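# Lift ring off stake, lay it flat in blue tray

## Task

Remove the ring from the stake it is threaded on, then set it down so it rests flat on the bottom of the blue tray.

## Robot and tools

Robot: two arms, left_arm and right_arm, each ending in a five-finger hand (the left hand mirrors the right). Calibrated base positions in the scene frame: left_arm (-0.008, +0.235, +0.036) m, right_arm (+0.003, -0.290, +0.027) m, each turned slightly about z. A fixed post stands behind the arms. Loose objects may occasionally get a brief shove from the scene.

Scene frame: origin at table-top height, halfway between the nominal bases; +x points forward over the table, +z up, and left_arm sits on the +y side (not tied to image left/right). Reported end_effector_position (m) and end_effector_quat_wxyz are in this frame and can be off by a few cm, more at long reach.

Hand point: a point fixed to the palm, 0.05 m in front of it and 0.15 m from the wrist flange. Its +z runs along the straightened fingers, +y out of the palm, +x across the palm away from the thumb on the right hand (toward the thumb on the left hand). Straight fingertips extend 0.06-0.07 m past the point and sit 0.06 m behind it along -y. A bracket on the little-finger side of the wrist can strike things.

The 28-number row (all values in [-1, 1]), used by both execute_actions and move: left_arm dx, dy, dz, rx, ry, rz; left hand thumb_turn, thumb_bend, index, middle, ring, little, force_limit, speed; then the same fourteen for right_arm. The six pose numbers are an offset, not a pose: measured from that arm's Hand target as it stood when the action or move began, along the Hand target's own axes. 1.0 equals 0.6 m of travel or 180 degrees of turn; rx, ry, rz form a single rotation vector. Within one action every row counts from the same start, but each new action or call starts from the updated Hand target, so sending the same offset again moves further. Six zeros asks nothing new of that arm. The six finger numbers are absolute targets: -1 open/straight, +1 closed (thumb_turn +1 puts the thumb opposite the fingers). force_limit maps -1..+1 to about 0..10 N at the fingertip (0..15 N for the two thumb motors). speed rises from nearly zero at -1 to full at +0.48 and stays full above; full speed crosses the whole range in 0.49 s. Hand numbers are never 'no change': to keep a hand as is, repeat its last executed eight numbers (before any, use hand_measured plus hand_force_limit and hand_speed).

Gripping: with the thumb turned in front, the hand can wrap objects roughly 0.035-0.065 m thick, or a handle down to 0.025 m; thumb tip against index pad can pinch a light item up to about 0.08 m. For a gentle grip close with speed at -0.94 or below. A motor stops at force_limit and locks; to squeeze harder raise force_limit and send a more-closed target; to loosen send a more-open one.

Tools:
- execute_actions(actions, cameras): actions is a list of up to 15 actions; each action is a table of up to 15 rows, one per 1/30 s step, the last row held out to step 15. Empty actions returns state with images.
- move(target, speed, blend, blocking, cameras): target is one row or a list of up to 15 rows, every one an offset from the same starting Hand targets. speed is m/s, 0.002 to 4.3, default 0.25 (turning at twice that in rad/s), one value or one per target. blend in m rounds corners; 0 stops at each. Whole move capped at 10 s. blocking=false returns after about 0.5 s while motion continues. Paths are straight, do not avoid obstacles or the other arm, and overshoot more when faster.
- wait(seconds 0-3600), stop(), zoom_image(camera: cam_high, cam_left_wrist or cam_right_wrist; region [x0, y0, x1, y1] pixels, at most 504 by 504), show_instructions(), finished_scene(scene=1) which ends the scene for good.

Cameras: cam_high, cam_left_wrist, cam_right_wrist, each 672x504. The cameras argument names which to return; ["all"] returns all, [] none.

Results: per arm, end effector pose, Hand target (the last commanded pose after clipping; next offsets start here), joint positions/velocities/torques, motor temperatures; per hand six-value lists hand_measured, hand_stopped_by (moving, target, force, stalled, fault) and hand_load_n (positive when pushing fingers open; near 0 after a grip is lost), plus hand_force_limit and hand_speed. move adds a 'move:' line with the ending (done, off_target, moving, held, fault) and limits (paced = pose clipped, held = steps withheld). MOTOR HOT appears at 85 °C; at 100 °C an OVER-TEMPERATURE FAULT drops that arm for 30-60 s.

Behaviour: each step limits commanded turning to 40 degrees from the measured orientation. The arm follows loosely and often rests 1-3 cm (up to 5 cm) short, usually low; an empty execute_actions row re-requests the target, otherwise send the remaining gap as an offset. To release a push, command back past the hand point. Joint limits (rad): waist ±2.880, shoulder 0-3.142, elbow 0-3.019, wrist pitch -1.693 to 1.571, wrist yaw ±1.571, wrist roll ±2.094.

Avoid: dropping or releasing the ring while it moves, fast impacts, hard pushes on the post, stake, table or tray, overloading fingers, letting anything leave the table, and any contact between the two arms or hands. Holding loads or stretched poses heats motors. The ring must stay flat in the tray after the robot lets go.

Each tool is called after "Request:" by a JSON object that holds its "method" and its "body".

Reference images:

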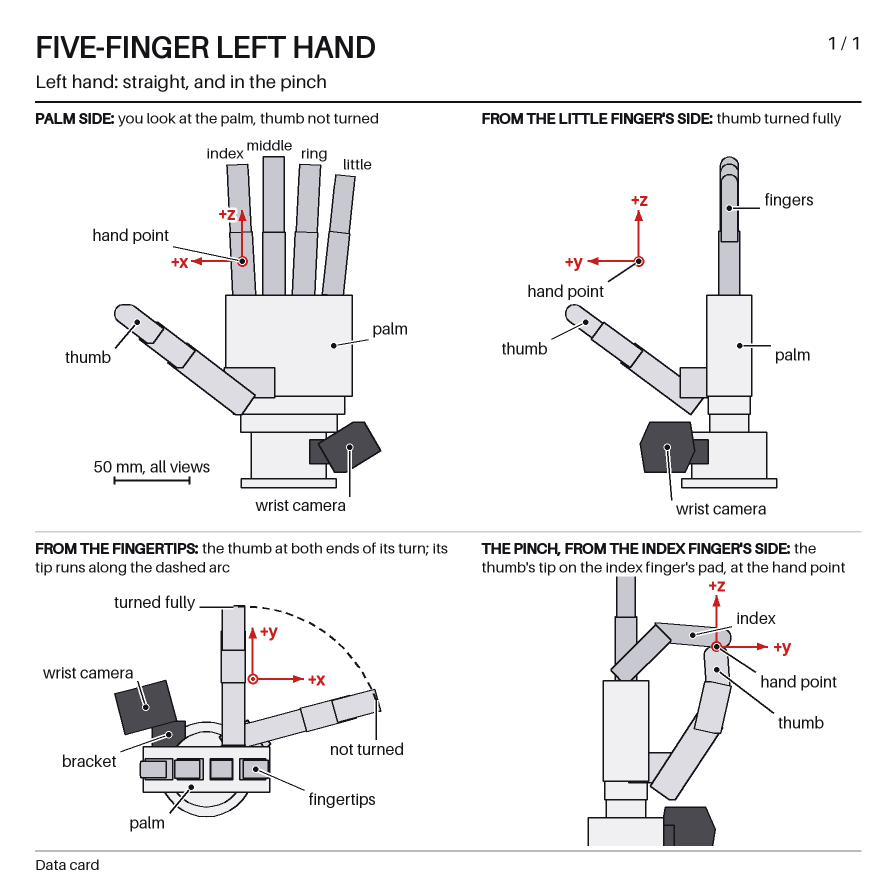

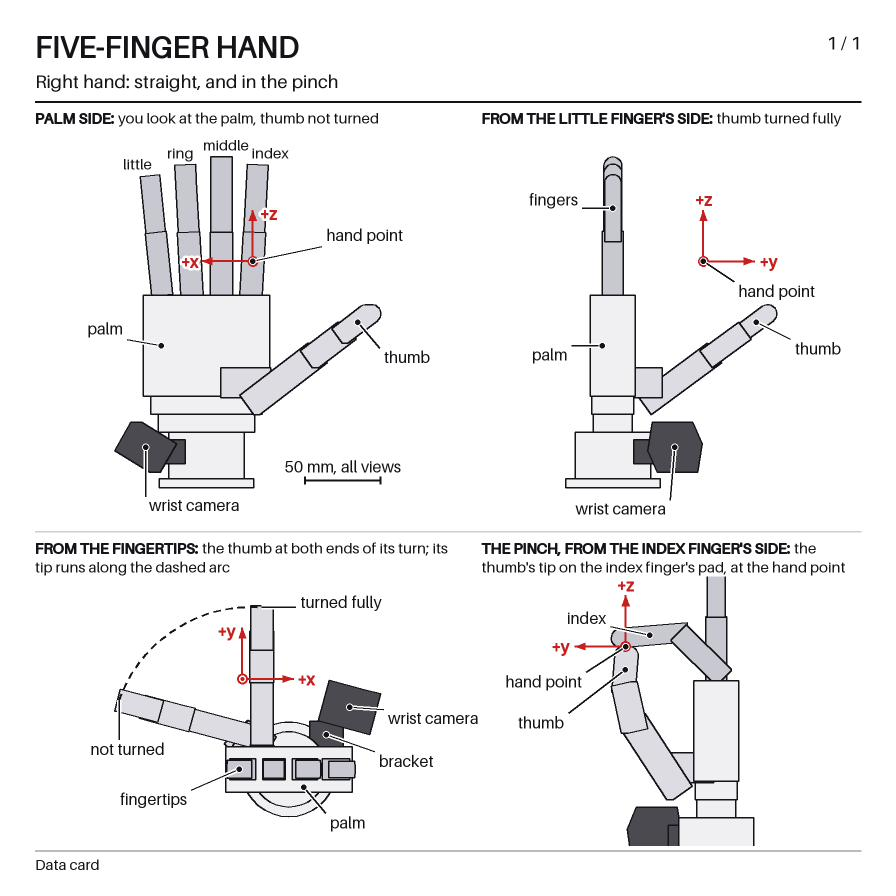

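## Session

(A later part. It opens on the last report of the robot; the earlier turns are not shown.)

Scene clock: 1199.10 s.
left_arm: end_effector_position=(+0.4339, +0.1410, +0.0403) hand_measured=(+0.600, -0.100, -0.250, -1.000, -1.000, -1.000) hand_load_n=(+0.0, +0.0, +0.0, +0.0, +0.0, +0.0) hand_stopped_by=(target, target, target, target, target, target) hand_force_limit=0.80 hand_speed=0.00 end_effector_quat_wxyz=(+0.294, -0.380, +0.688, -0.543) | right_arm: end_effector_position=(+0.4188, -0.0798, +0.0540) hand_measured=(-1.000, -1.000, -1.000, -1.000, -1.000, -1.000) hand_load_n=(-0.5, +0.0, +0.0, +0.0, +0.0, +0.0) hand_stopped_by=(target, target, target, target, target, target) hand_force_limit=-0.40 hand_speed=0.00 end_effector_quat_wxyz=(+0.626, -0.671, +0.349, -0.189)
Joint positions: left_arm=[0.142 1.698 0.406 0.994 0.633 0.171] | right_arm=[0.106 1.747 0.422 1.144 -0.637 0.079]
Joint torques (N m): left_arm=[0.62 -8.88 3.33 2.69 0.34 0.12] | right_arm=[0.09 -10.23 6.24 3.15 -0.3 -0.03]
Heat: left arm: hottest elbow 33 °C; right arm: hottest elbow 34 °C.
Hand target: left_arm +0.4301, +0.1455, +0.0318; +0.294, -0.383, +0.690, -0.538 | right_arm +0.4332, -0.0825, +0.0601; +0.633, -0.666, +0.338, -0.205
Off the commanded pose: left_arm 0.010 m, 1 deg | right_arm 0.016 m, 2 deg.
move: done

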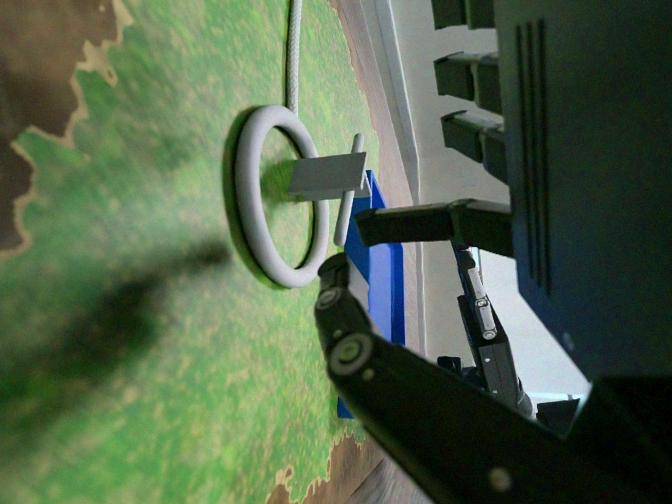

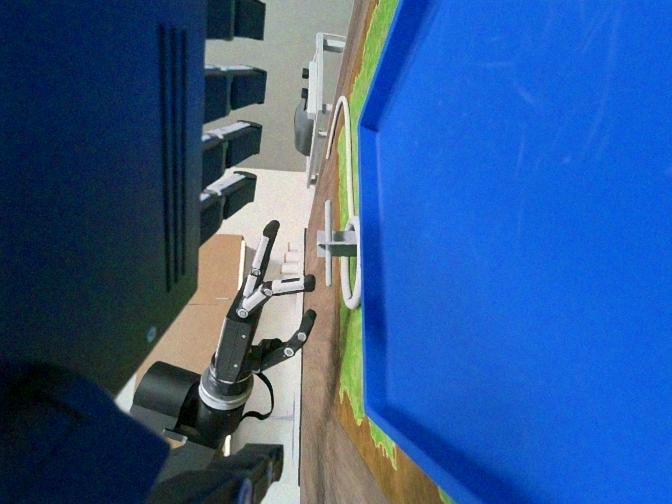

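Request:
{"method": "move", "body": {"target": [0.0038,0.0254,0.0005,0,0,0,0.6,-0.1,-0.25,-1,-1,-1,0.8,0,0,0,0,0,0,0,-1,-1,-1,-1,-1,-1,-0.4,0], "speed": 0.04, "cameras": ["cam_left_wrist","cam_right_wrist"]}}

Request:
{"method": "zoom_image", "body": {"camera": "cam_right_wrist", "region": [230, 190, 390, 350]}}

Scene clock: 1200.47 s.
left_arm: end_effector_position=(+0.4299, +0.1407, +0.0253) hand_measured=(+0.600, -0.100, -0.250, -1.000, -1.000, -1.000) hand_load_n=(+0.0, +0.0, -1.0, +0.0, +0.0, +0.0) hand_stopped_by=(target, target, target, target, target, target) hand_force_limit=0.80 hand_speed=0.00 end_effector_quat_wxyz=(+0.294, -0.380, +0.688, -0.543) | right_arm: end_effector_position=(+0.4188, -0.0798, +0.0540) hand_measured=(-1.000, -1.000, -1.000, -1.000, -1.000, -1.000) hand_load_n=(+0.0, +0.0, +0.0, +0.0, +0.0, +0.0) hand_stopped_by=(target, target, target, target, target, target) hand_force_limit=-0.40 hand_speed=0.00 end_effector_quat_wxyz=(+0.626, -0.671, +0.349, -0.189)
Joint positions: left_arm=[0.143 1.762 0.397 1.066 0.635 0.172] | right_arm=[0.106 1.747 0.422 1.144 -0.637 0.079]
Joint torques (N m): left_arm=[0.67 -9.05 2.76 2.7 0.31 0.11] | right_arm=[0.21 -11.05 6.13 2.97 -0.32 -0.04]
Heat: left arm: hottest elbow 33 °C; right arm: hottest elbow 34 °C.
Hand target: left_arm +0.4258, +0.1453, +0.0169; +0.294, -0.383, +0.690, -0.538 | right_arm +0.4332, -0.0825, +0.0601; +0.633, -0.666, +0.338, -0.205
Off the commanded pose: left_arm 0.010 m, 1 deg | right_arm 0.016 m, 2 deg.
move: done

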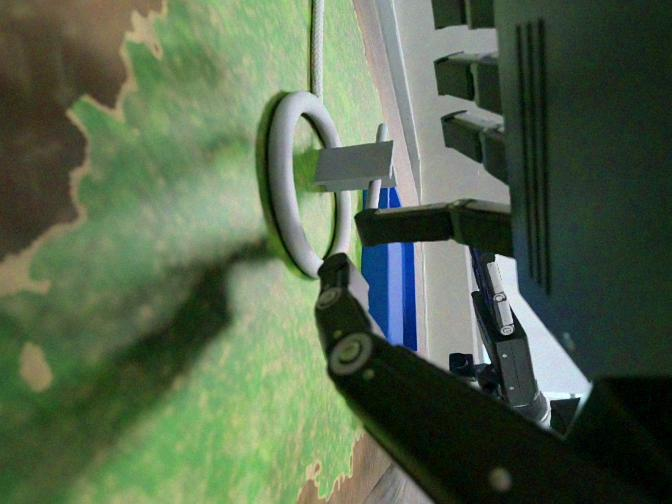

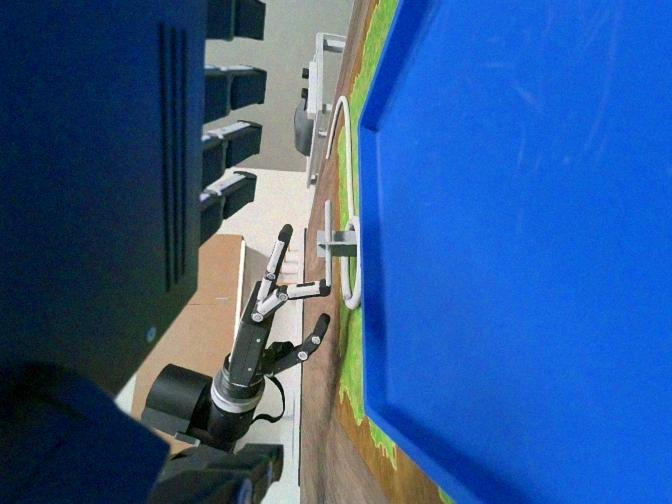

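Scaled by 3.150 from the camera's image (finer frame: 960x720).

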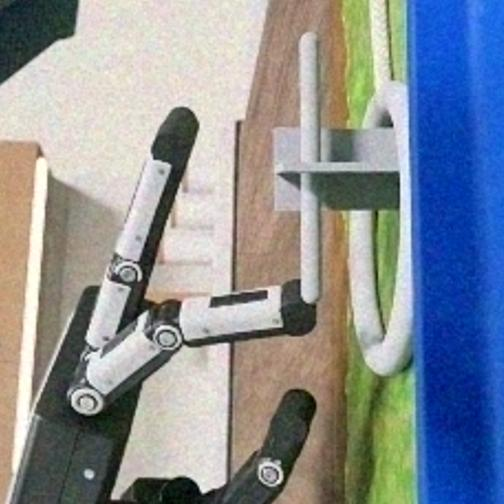

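Request:
{"method": "move", "body": {"target": [0,0.0145,0.0039,0,0,0,0.6,-0.1,-0.35,-1,-1,-1,0.8,0,0,0,0,0,0,0,-1,-1,-1,-1,-1,-1,-0.4,0], "speed": 0.04, "cameras": ["cam_left_wrist","cam_right_wrist"]}}

Request:
{"method": "zoom_image", "body": {"camera": "cam_right_wrist", "region": [290, 230, 390, 330]}}

Scene clock: 1204.20 s.
left_arm: end_effector_position=(+0.4259, +0.1448, +0.0199) hand_measured=(+0.600, -0.100, -0.350, -1.000, -1.000, -1.000) hand_load_n=(+0.0, +0.0, -5.0, +0.0, -0.5, +0.0) hand_stopped_by=(target, target, target, target, target, target) hand_force_limit=0.80 hand_speed=0.00 end_effector_quat_wxyz=(+0.299, -0.379, +0.686, -0.544) | right_arm: end_effector_position=(+0.4188, -0.0798, +0.0540) hand_measured=(-1.000, -1.000, -1.000, -1.000, -1.000, -1.000) hand_load_n=(-0.5, +0.0, -0.5, +0.0, +0.0, +0.0) hand_stopped_by=(target, target, target, target, target, target) hand_force_limit=-0.40 hand_speed=0.00 end_effector_quat_wxyz=(+0.626, -0.671, +0.349, -0.189)
Joint positions: left_arm=[0.155 1.791 0.384 1.117 0.641 0.174] | right_arm=[0.106 1.747 0.422 1.144 -0.637 0.079]
Joint torques (N m): left_arm=[-0.38 -7.88 3.75 2.32 0.02 0.11] | right_arm=[0.21 -10.81 6.05 3.1 -0.29 0.01]
Heat: left arm: hottest elbow 33 °C; right arm: hottest elbow 33 °C.
Hand target: left_arm +0.4259, +0.1452, +0.0080; +0.294, -0.384, +0.690, -0.538 | right_arm +0.4332, -0.0825, +0.0601; +0.633, -0.666, +0.338, -0.205
Off the commanded pose: left_arm 0.012 m, 1 deg | right_arm 0.016 m, 2 deg.
move: off_target (left_arm)

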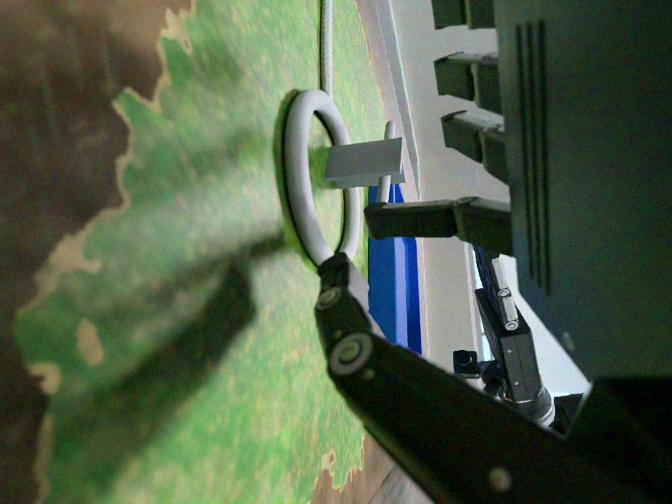

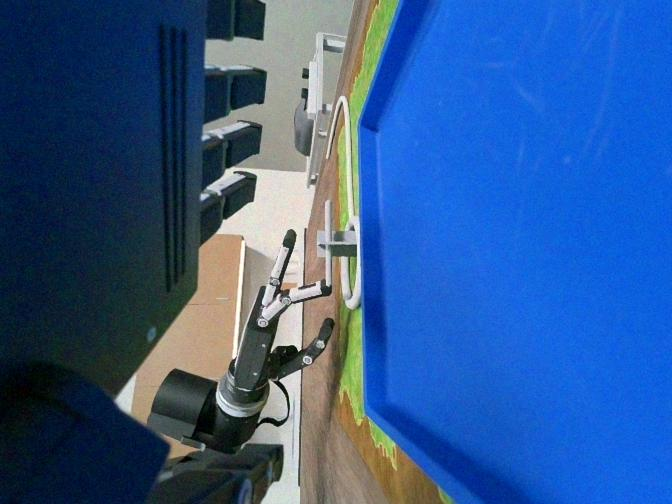

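Scaled by 5.040 from the camera's image (finer frame: 960x720).

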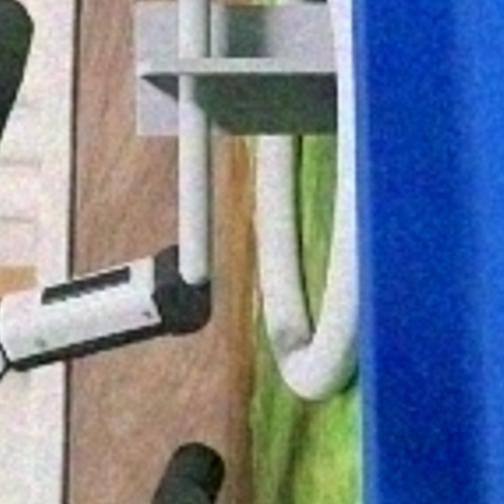

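Request:
{"method": "move", "body": {"target": [[0,-0.0354,-0.0095,0,0,0,0.6,-0.1,-0.35,-1,-1,-1,0.8,0,0,0,0,0,0,0,-1,-1,-1,-1,-1,-1,-0.4,0],[0,-0.0354,-0.0095,0,-0.0537,-0.0144,0.6,-0.1,-0.3,-1,-1,-1,0.8,0,0,0,0,0,0,0,-1,-1,-1,-1,-1,-1,-0.4,0]], "speed": 0.06, "cameras": ["cam_left_wrist","cam_right_wrist"]}}

Request:
{"method": "zoom_image", "body": {"camera": "cam_right_wrist", "region": [230, 190, 390, 350]}}

Scene clock: 1209.73 s.
left_arm: end_effector_position=(+0.4285, +0.1509, +0.0263) hand_measured=(+0.600, -0.100, -0.300, -1.000, -1.000, -1.000) hand_load_n=(+0.0, +0.0, +0.0, +0.0, +0.0, +0.0) hand_stopped_by=(target, target, target, target, target, target) hand_force_limit=0.80 hand_speed=0.00 end_effector_quat_wxyz=(+0.341, -0.445, +0.657, -0.505) | right_arm: end_effector_position=(+0.4188, -0.0798, +0.0540) hand_measured=(-1.000, -1.000, -1.000, -1.000, -1.000, -1.000) hand_load_n=(-0.5, +0.0, +0.0, +0.0, +0.0, +0.0) hand_stopped_by=(target, target, target, target, target, target) hand_force_limit=-0.40 hand_speed=0.00 end_effector_quat_wxyz=(+0.626, -0.671, +0.349, -0.189)
Joint positions: left_arm=[0.087 1.72 0.34 1.096 0.397 0.111] | right_arm=[0.106 1.747 0.422 1.144 -0.637 0.079]
Joint torques (N m): left_arm=[-0.97 -10.34 2.65 2.8 0.09 -0.11] | right_arm=[0.15 -11.16 6.09 3 -0.31 -0.02]
Heat: left arm: hottest elbow 32 °C; right arm: hottest elbow 33 °C.
Hand target: left_arm +0.4257, +0.1454, +0.0298; +0.339, -0.443, +0.654, -0.510 | right_arm +0.4332, -0.0825, +0.0601; +0.633, -0.666, +0.338, -0.205
Off the commanded pose: left_arm 0.007 m, 1 deg | right_arm 0.016 m, 2 deg.
move: done

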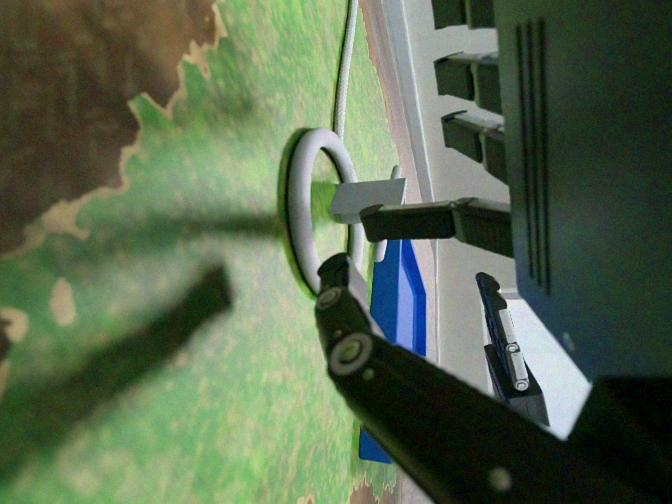

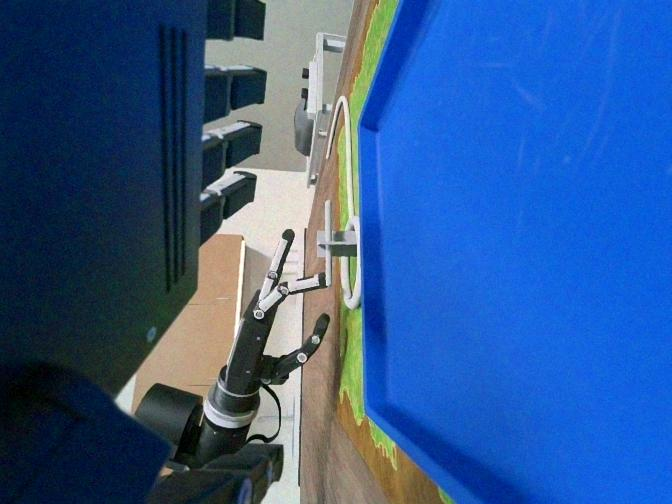

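Scaled by 3.150 from the camera's image (finer frame: 960x720).

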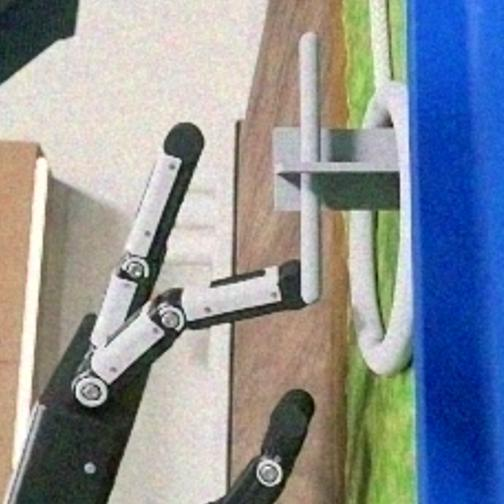

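Request:
{"method": "zoom_image", "body": {"camera": "cam_left_wrist", "region": [260, 100, 460, 320]}}

Request:
{"method": "execute_actions", "body": {"actions": [], "cameras": ["cam_high","cam_left_wrist","cam_right_wrist"]}}

Request:
{"method": "zoom_image", "body": {"camera": "cam_high", "region": [290, 190, 360, 260]}}

Scaled by 2.291 from the camera's image (finer frame: 960x720).

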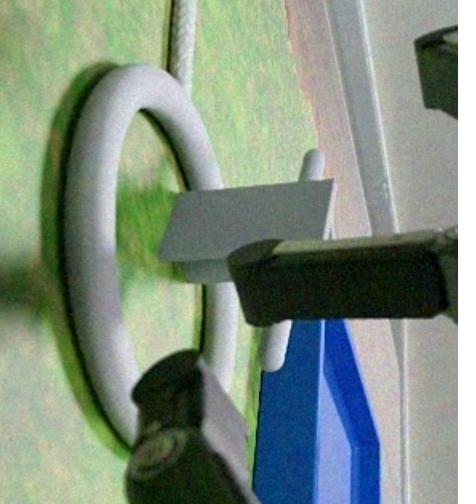

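Scene clock: 1210.33 s.
left_arm: end_effector_position=(+0.4285, +0.1509, +0.0263) hand_measured=(+0.600, -0.100, -0.300, -1.000, -1.000, -1.000) hand_load_n=(+0.0, +0.0, -0.5, +0.0, +0.0, +0.0) hand_stopped_by=(target, target, target, target, target, target) hand_force_limit=0.80 hand_speed=0.00 end_effector_quat_wxyz=(+0.341, -0.445, +0.657, -0.505) | right_arm: end_effector_position=(+0.4188, -0.0798, +0.0540) hand_measured=(-1.000, -1.000, -1.000, -1.000, -1.000, -1.000) hand_load_n=(+0.0, +0.0, +0.0, +0.0, +0.0, +0.0) hand_stopped_by=(target, target, target, target, target, target) hand_force_limit=-0.40 hand_speed=0.00 end_effector_quat_wxyz=(+0.626, -0.671, +0.349, -0.189)
Joint positions: left_arm=[0.087 1.72 0.34 1.096 0.397 0.111] | right_arm=[0.106 1.747 0.422 1.144 -0.637 0.079]
Joint velocities: within noise
Joint torques (N m): left_arm=[-1.08 -10.23 2.67 2.84 0.09 -0.12] | right_arm=[0.79 -10.75 6.15 3.11 -0.3 -0.03]
Motor temperatures (°C): left_arm=[28 31 32 28 29 25] | right_arm=[27 32 33 29 28 27]
Heat: left arm: hottest elbow 32 °C; right arm: hottest elbow 33 °C.
Hand target: left_arm +0.4257, +0.1454, +0.0298; +0.339, -0.443, +0.654, -0.510 | right_arm +0.4332, -0.0825, +0.0601; +0.633, -0.666, +0.338, -0.205
Off the commanded pose: left_arm 0.007 m, 1 deg | right_arm 0.016 m, 2 deg.

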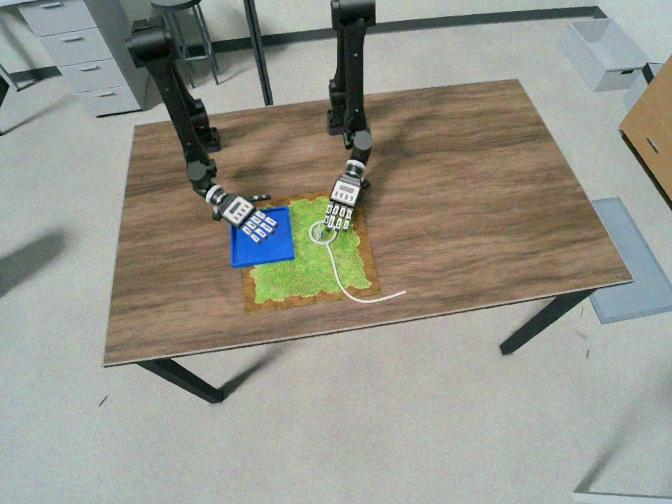

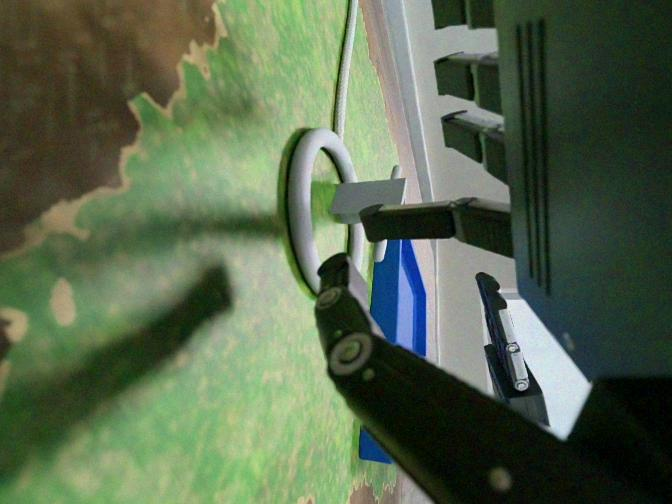

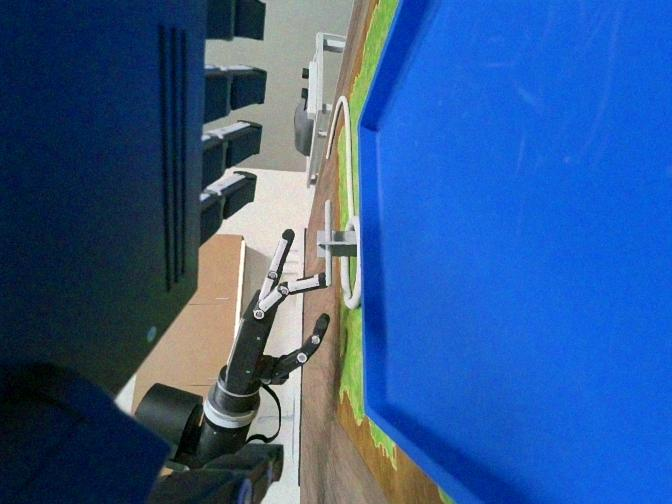

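Scaled by 7.200 from the camera's image (finer frame: 960x720).

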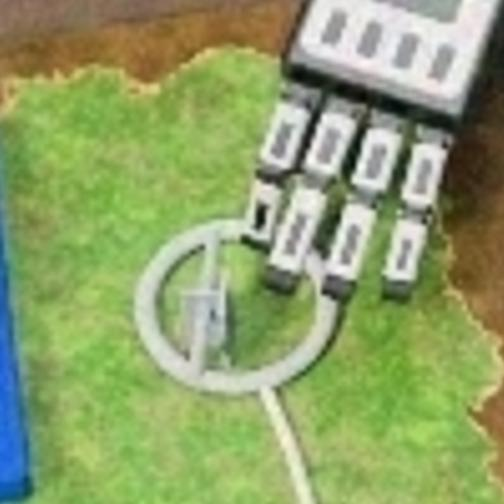

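Request:
{"method": "move", "body": {"target": [0.0115,0.0156,0.0063,0,0,0,0.6,-0.1,-0.27,-1,-1,-1,0.8,0,0,0,0,0,0,0,-1,-1,-1,-1,-1,-1,-0.4,0], "speed": 0.04, "cameras": ["cam_high","cam_left_wrist","cam_right_wrist"]}}

Request:
{"method": "zoom_image", "body": {"camera": "cam_right_wrist", "region": [230, 190, 390, 350]}}

Request:
{"method": "zoom_image", "body": {"camera": "cam_high", "region": [290, 190, 360, 260]}}

Scene clock: 1216.00 s.
left_arm: end_effector_position=(+0.4317, +0.1437, +0.0276) hand_measured=(+0.600, -0.100, -0.270, -1.000, -1.000, -1.000) hand_load_n=(+0.0, +0.0, +0.0, +0.0, +0.0, +0.0) hand_stopped_by=(target, target, target, target, target, target) hand_force_limit=0.80 hand_speed=0.00 end_effector_quat_wxyz=(+0.350, -0.438, +0.652, -0.510) | right_arm: end_effector_position=(+0.4188, -0.0798, +0.0540) hand_measured=(-1.000, -1.000, -1.000, -1.000, -1.000, -1.000) hand_load_n=(+0.0, +0.0, -0.5, +0.0, +0.0, +0.0) hand_stopped_by=(target, target, target, target, target, target) hand_force_limit=-0.40 hand_speed=0.00 end_effector_quat_wxyz=(+0.626, -0.671, +0.349, -0.189)
Joint positions: left_arm=[0.063 1.745 0.34 1.151 0.374 0.104] | right_arm=[0.106 1.747 0.422 1.144 -0.637 0.079]
Joint torques (N m): left_arm=[-0.91 -8.64 2.25 2.81 0.08 -0.11] | right_arm=[-0.21 -10.58 6.19 3.07 -0.32 -0.04]
Heat: left arm: hottest elbow 32 °C; right arm: hottest elbow 33 °C.
Hand target: left_arm +0.4242, +0.1385, +0.0198; +0.339, -0.443, +0.654, -0.510 | right_arm +0.4332, -0.0825, +0.0601; +0.633, -0.666, +0.338, -0.205
Off the commanded pose: left_arm 0.012 m, 1 deg | right_arm 0.016 m, 2 deg.
move: off_target (left_arm)

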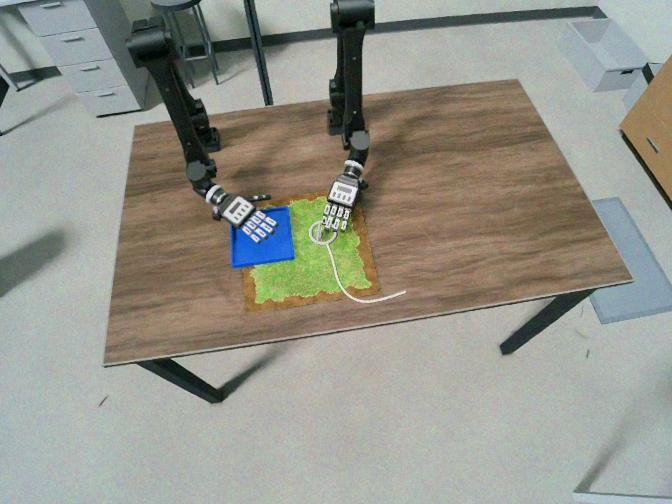

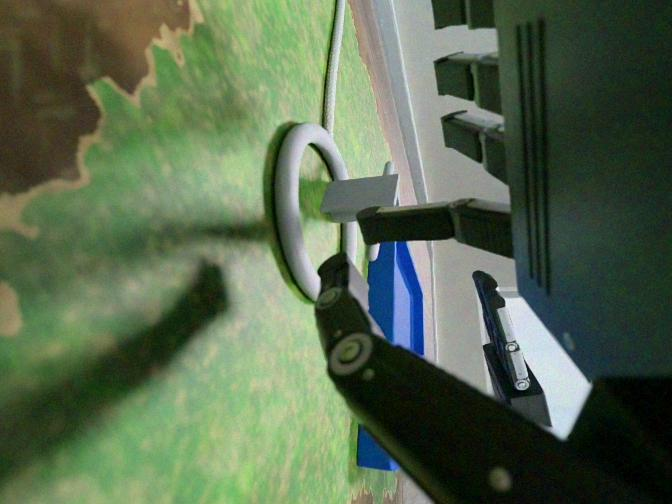

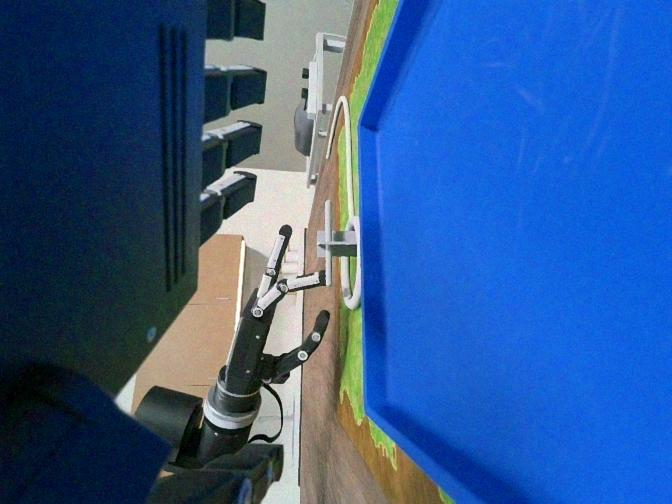

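Scaled by 3.150 from the camera's image (finer frame: 960x720).

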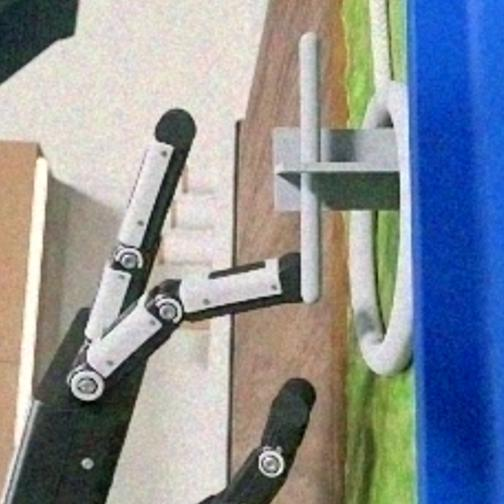

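Scaled by 7.200 from the camera's image (finer frame: 960x720).

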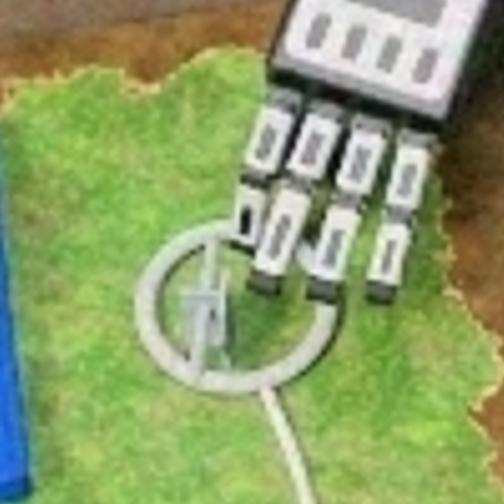

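Request:
{"method": "move", "body": {"target": [0.0061,0.0183,-0.0038,0,0,0,0.6,-0.1,-0.27,-1,-1,-1,0.8,0,0,0,0,0,0,0,-1,-1,-1,-1,-1,-1,-0.4,0], "speed": 0.04, "cameras": ["cam_high","cam_left_wrist","cam_right_wrist"]}}

Request:
{"method": "zoom_image", "body": {"camera": "cam_right_wrist", "region": [230, 190, 390, 350]}}

Request:
{"method": "zoom_image", "body": {"camera": "cam_high", "region": [290, 190, 360, 260]}}

Scene clock: 1217.50 s.
left_arm: end_effector_position=(+0.4242, +0.1424, +0.0160) hand_measured=(+0.600, -0.100, -0.270, -1.000, -1.000, -1.000) hand_load_n=(+0.0, +0.0, +0.0, +0.0, +0.0, +0.0) hand_stopped_by=(target, target, target, target, target, target) hand_force_limit=0.80 hand_speed=0.00 end_effector_quat_wxyz=(+0.349, -0.439, +0.653, -0.509) | right_arm: end_effector_position=(+0.4188, -0.0798, +0.0540) hand_measured=(-1.000, -1.000, -1.000, -1.000, -1.000, -1.000) hand_load_n=(-0.5, +0.0, +0.0, +0.0, +0.0, +0.0) hand_stopped_by=(target, target, target, target, target, target) hand_force_limit=-0.40 hand_speed=0.00 end_effector_quat_wxyz=(+0.626, -0.671, +0.349, -0.189)
Joint positions: left_arm=[0.058 1.797 0.324 1.215 0.368 0.102] | right_arm=[0.106 1.747 0.422 1.144 -0.637 0.079]
Joint torques (N m): left_arm=[-1.03 -8.64 2.06 2.81 0.09 -0.11] | right_arm=[0.67 -10.81 6.01 3.14 -0.32 0]
Heat: left arm: hottest elbow 32 °C; right arm: hottest elbow 33 °C.
Hand target: left_arm +0.4183, +0.1368, +0.0099; +0.339, -0.443, +0.654, -0.511 | right_arm +0.4332, -0.0825, +0.0601; +0.633, -0.666, +0.338, -0.205
Off the commanded pose: left_arm 0.010 m, 1 deg | right_arm 0.016 m, 2 deg.
move: done

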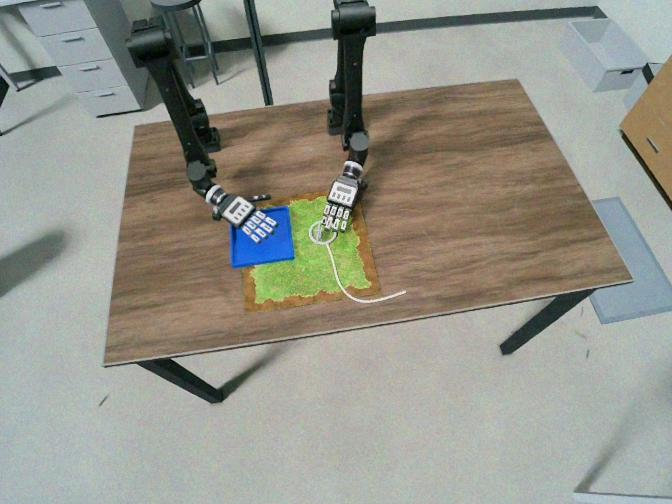

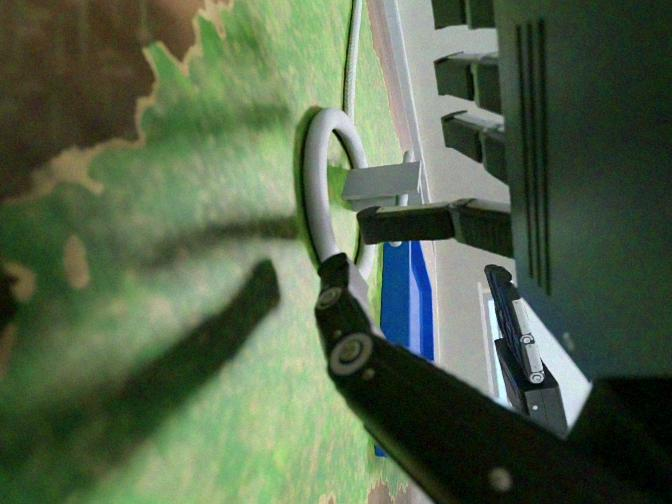

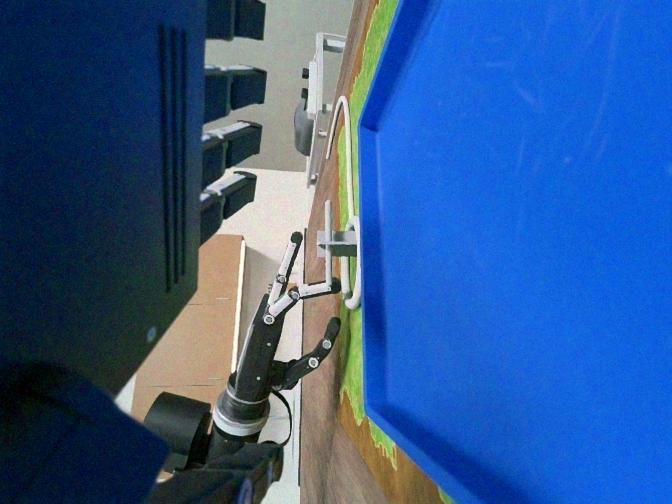

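Scaled by 3.150 from the camera's image (finer frame: 960x720).

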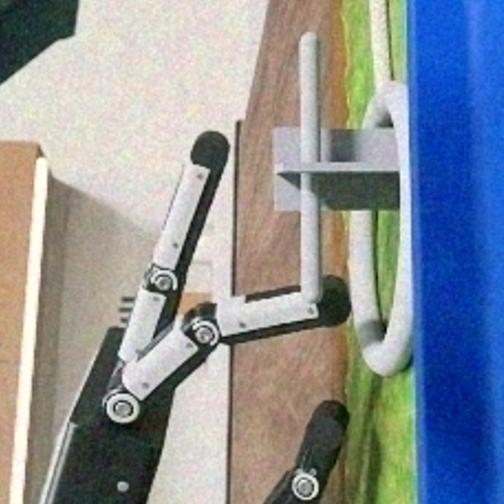

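Scaled by 7.200 from the camera's image (finer frame: 960x720).

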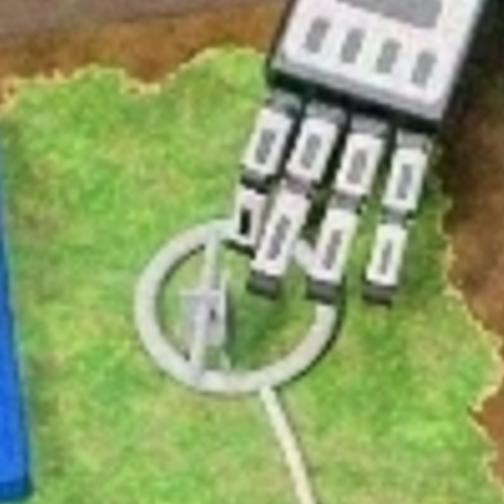

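Request:
{"method": "execute_actions", "body": {"actions": [[[0,0,0,0,0,0,0.6,-0.3,-0.27,-1,-1,-1,0.8,-0.5,0,0,0,0,0,0,-1,-1,-1,-1,-1,-1,-0.4,0]]], "cameras": ["cam_left_wrist","cam_right_wrist"]}}

Request:
{"method": "zoom_image", "body": {"camera": "cam_right_wrist", "region": [290, 230, 390, 330]}}

Scene clock: 1219.50 s.
left_arm: end_effector_position=(+0.4242, +0.1424, +0.0161) hand_measured=(+0.600, -0.300, -0.270, -1.000, -1.000, -1.000) hand_load_n=(+0.0, +0.0, +0.0, +0.0, +0.0, +0.0) hand_stopped_by=(target, target, target, target, target, target) hand_force_limit=0.80 hand_speed=-0.50 end_effector_quat_wxyz=(+0.348, -0.439, +0.653, -0.509) | right_arm: end_effector_position=(+0.4188, -0.0798, +0.0540) hand_measured=(-1.000, -1.000, -1.000, -1.000, -1.000, -1.000) hand_load_n=(+0.0, +0.0, +0.0, +0.0, +0.0, +0.0) hand_stopped_by=(target, target, target, target, target, target) hand_force_limit=-0.40 hand_speed=0.00 end_effector_quat_wxyz=(+0.626, -0.671, +0.349, -0.189)
Joint positions: left_arm=[0.058 1.797 0.324 1.215 0.368 0.102] | right_arm=[0.106 1.747 0.422 1.144 -0.637 0.079]
Joint torques (N m): left_arm=[-1.03 -8.53 2 2.82 0.08 -0.11] | right_arm=[0.73 -10.29 6.13 3.03 -0.32 -0.03]
Heat: left arm: hottest elbow 32 °C; right arm: hottest elbow 33 °C.
Hand target: left_arm +0.4183, +0.1368, +0.0099; +0.339, -0.443, +0.654, -0.511 | right_arm +0.4332, -0.0825, +0.0601; +0.633, -0.666, +0.338, -0.205
Off the commanded pose: left_arm 0.010 m, 1 deg | right_arm 0.016 m, 2 deg.

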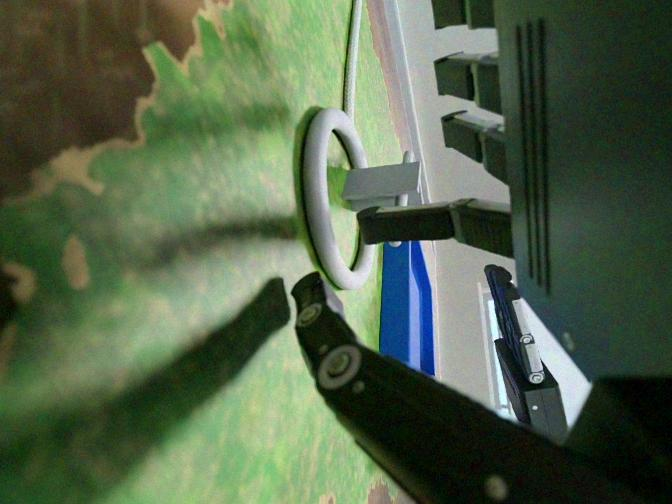

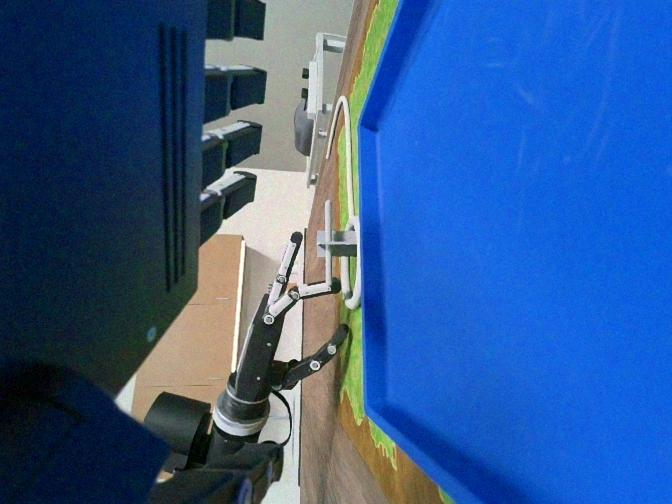

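Scaled by 5.040 from the camera's image (finer frame: 960x720).

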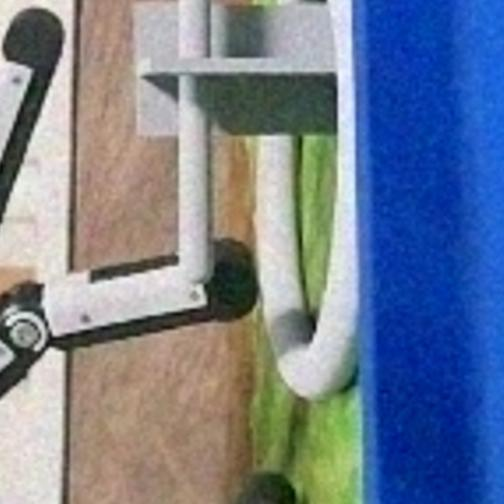

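Request:
{"method": "move", "body": {"target": [0,0.0099,0.0112,0,0,0,0.6,-0.3,-0.2,-1,-1,-1,0.8,-0.5,0,0,0,0,0,0,-1,-1,-1,-1,-1,-1,-0.4,0], "speed": 0.03, "cameras": ["cam_left_wrist","cam_right_wrist"]}}

Request:
{"method": "zoom_image", "body": {"camera": "cam_right_wrist", "region": [290, 240, 390, 340]}}

Scene clock: 1222.30 s.
left_arm: end_effector_position=(+0.4235, +0.1409, +0.0106) hand_measured=(+0.600, -0.300, -0.200, -1.000, -1.000, -1.000) hand_load_n=(+0.0, -1.0, +0.0, +0.0, +0.0, +0.0) hand_stopped_by=(target, target, target, target, target, target) hand_force_limit=0.80 hand_speed=-0.50 end_effector_quat_wxyz=(+0.348, -0.440, +0.651, -0.510) | right_arm: end_effector_position=(+0.4188, -0.0798, +0.0540) hand_measured=(-1.000, -1.000, -1.000, -1.000, -1.000, -1.000) hand_load_n=(+0.0, +0.0, +0.0, +0.0, +0.0, +0.0) hand_stopped_by=(target, target, target, target, target, target) hand_force_limit=-0.40 hand_speed=0.00 end_effector_quat_wxyz=(+0.626, -0.671, +0.349, -0.189)
Joint positions: left_arm=[0.053 1.829 0.324 1.249 0.362 0.097] | right_arm=[0.106 1.747 0.422 1.144 -0.637 0.079]
Joint torques (N m): left_arm=[-1.03 -7.88 3.08 2.52 0.05 -0.1] | right_arm=[1.49 -10.11 6.04 2.99 -0.31 -0.04]
Heat: left arm: hottest elbow 32 °C; right arm: hottest elbow 33 °C.
Hand target: left_arm +0.4229, +0.1349, +0.0024; +0.339, -0.443, +0.654, -0.510 | right_arm +0.4332, -0.0825, +0.0601; +0.633, -0.666, +0.338, -0.205
Off the commanded pose: left_arm 0.010 m, 1 deg | right_arm 0.016 m, 2 deg.
move: done

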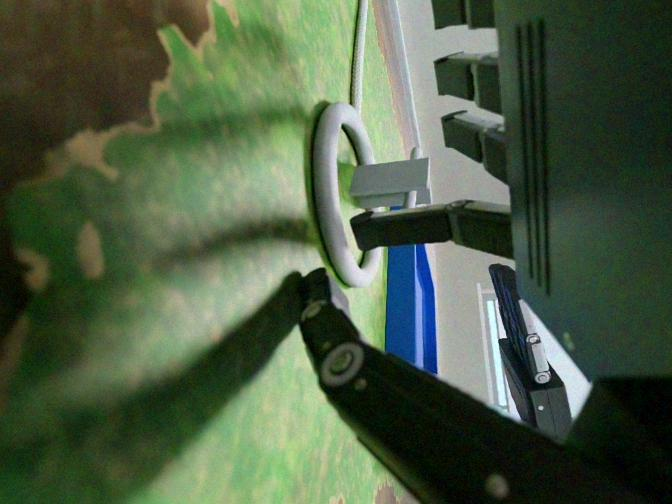

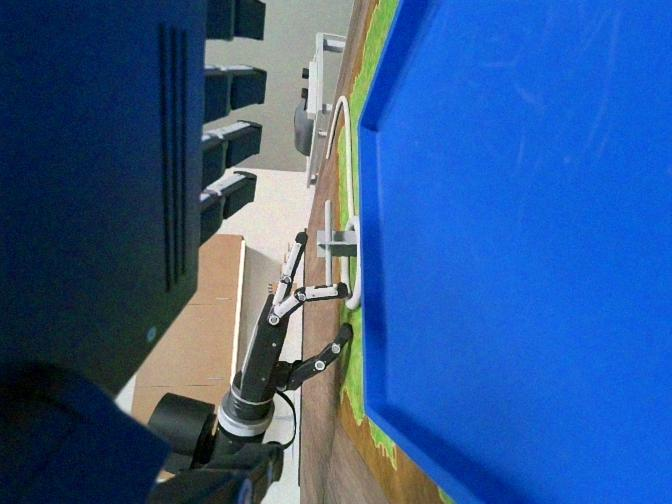

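Scaled by 5.040 from the camera's image (finer frame: 960x720).

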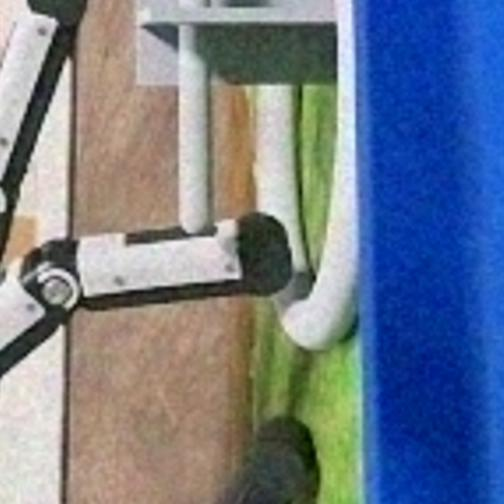

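Request:
{"method": "move", "body": {"target": [0,-0.0034,0.0129,0,0,0,0.6,-0.3,-0.2,-1,-1,-1,0.8,-0.5,0,0,0,0,0,0,-1,-1,-1,-1,-1,-1,-0.4,0], "speed": 0.03, "cameras": ["cam_high","cam_left_wrist","cam_right_wrist"]}}

Request:
{"method": "zoom_image", "body": {"camera": "cam_right_wrist", "region": [290, 240, 390, 340]}}

Request:
{"method": "zoom_image", "body": {"camera": "cam_left_wrist", "region": [260, 80, 460, 300]}}

Scene clock: 1223.53 s.
left_arm: end_effector_position=(+0.4297, +0.1374, +0.0112) hand_measured=(+0.600, -0.300, -0.200, -1.000, -1.000, -1.000) hand_load_n=(+0.0, -0.5, +0.0, +0.0, +0.0, +0.0) hand_stopped_by=(target, target, target, target, target, target) hand_force_limit=0.80 hand_speed=-0.50 end_effector_quat_wxyz=(+0.351, -0.438, +0.651, -0.512) | right_arm: end_effector_position=(+0.4188, -0.0798, +0.0540) hand_measured=(-1.000, -1.000, -1.000, -1.000, -1.000, -1.000) hand_load_n=(-0.5, +0.0, +0.0, +0.0, +0.0, +0.0) hand_stopped_by=(target, target, target, target, target, target) hand_force_limit=-0.40 hand_speed=0.00 end_effector_quat_wxyz=(+0.626, -0.671, +0.349, -0.189)
Joint positions: left_arm=[0.041 1.836 0.339 1.249 0.352 0.096] | right_arm=[0.106 1.747 0.422 1.144 -0.637 0.079]
Joint torques (N m): left_arm=[-1.08 -8.53 3.51 1.87 0.05 -0.1] | right_arm=[0.09 -10.29 6.19 3.15 -0.3 0.01]
Heat: left arm: hottest elbow 32 °C; right arm: hottest elbow 33 °C.
Hand target: left_arm +0.4304, +0.1319, +0.0025; +0.339, -0.443, +0.654, -0.510 | right_arm +0.4332, -0.0825, +0.0601; +0.633, -0.666, +0.338, -0.205
Off the commanded pose: left_arm 0.010 m, 2 deg | right_arm 0.016 m, 2 deg.
move: done

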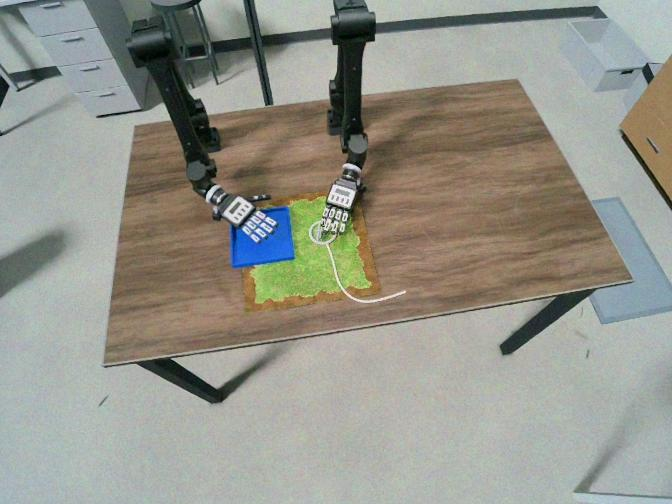

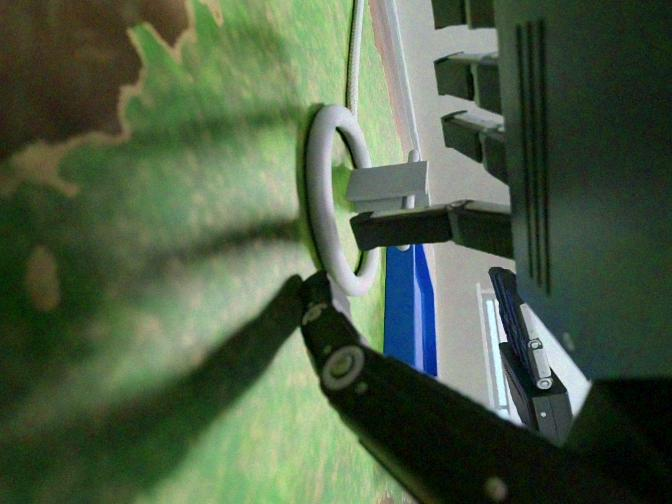

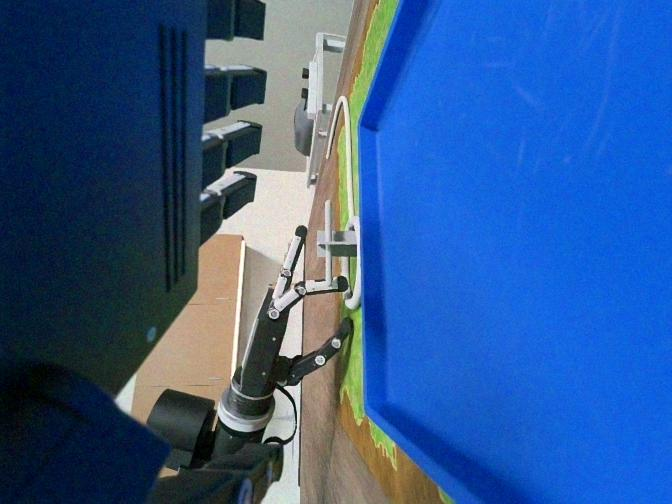

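Scaled by 5.040 from the camera's image (finer frame: 960x720).

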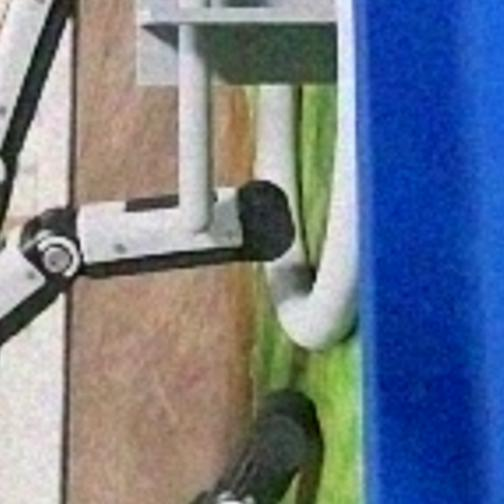

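Scaled by 2.291 from the camera's image (finer frame: 960x720).

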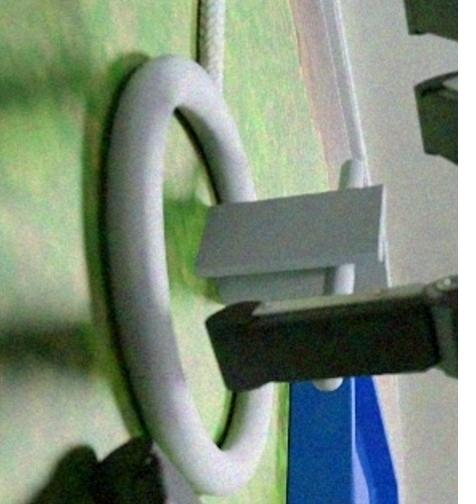

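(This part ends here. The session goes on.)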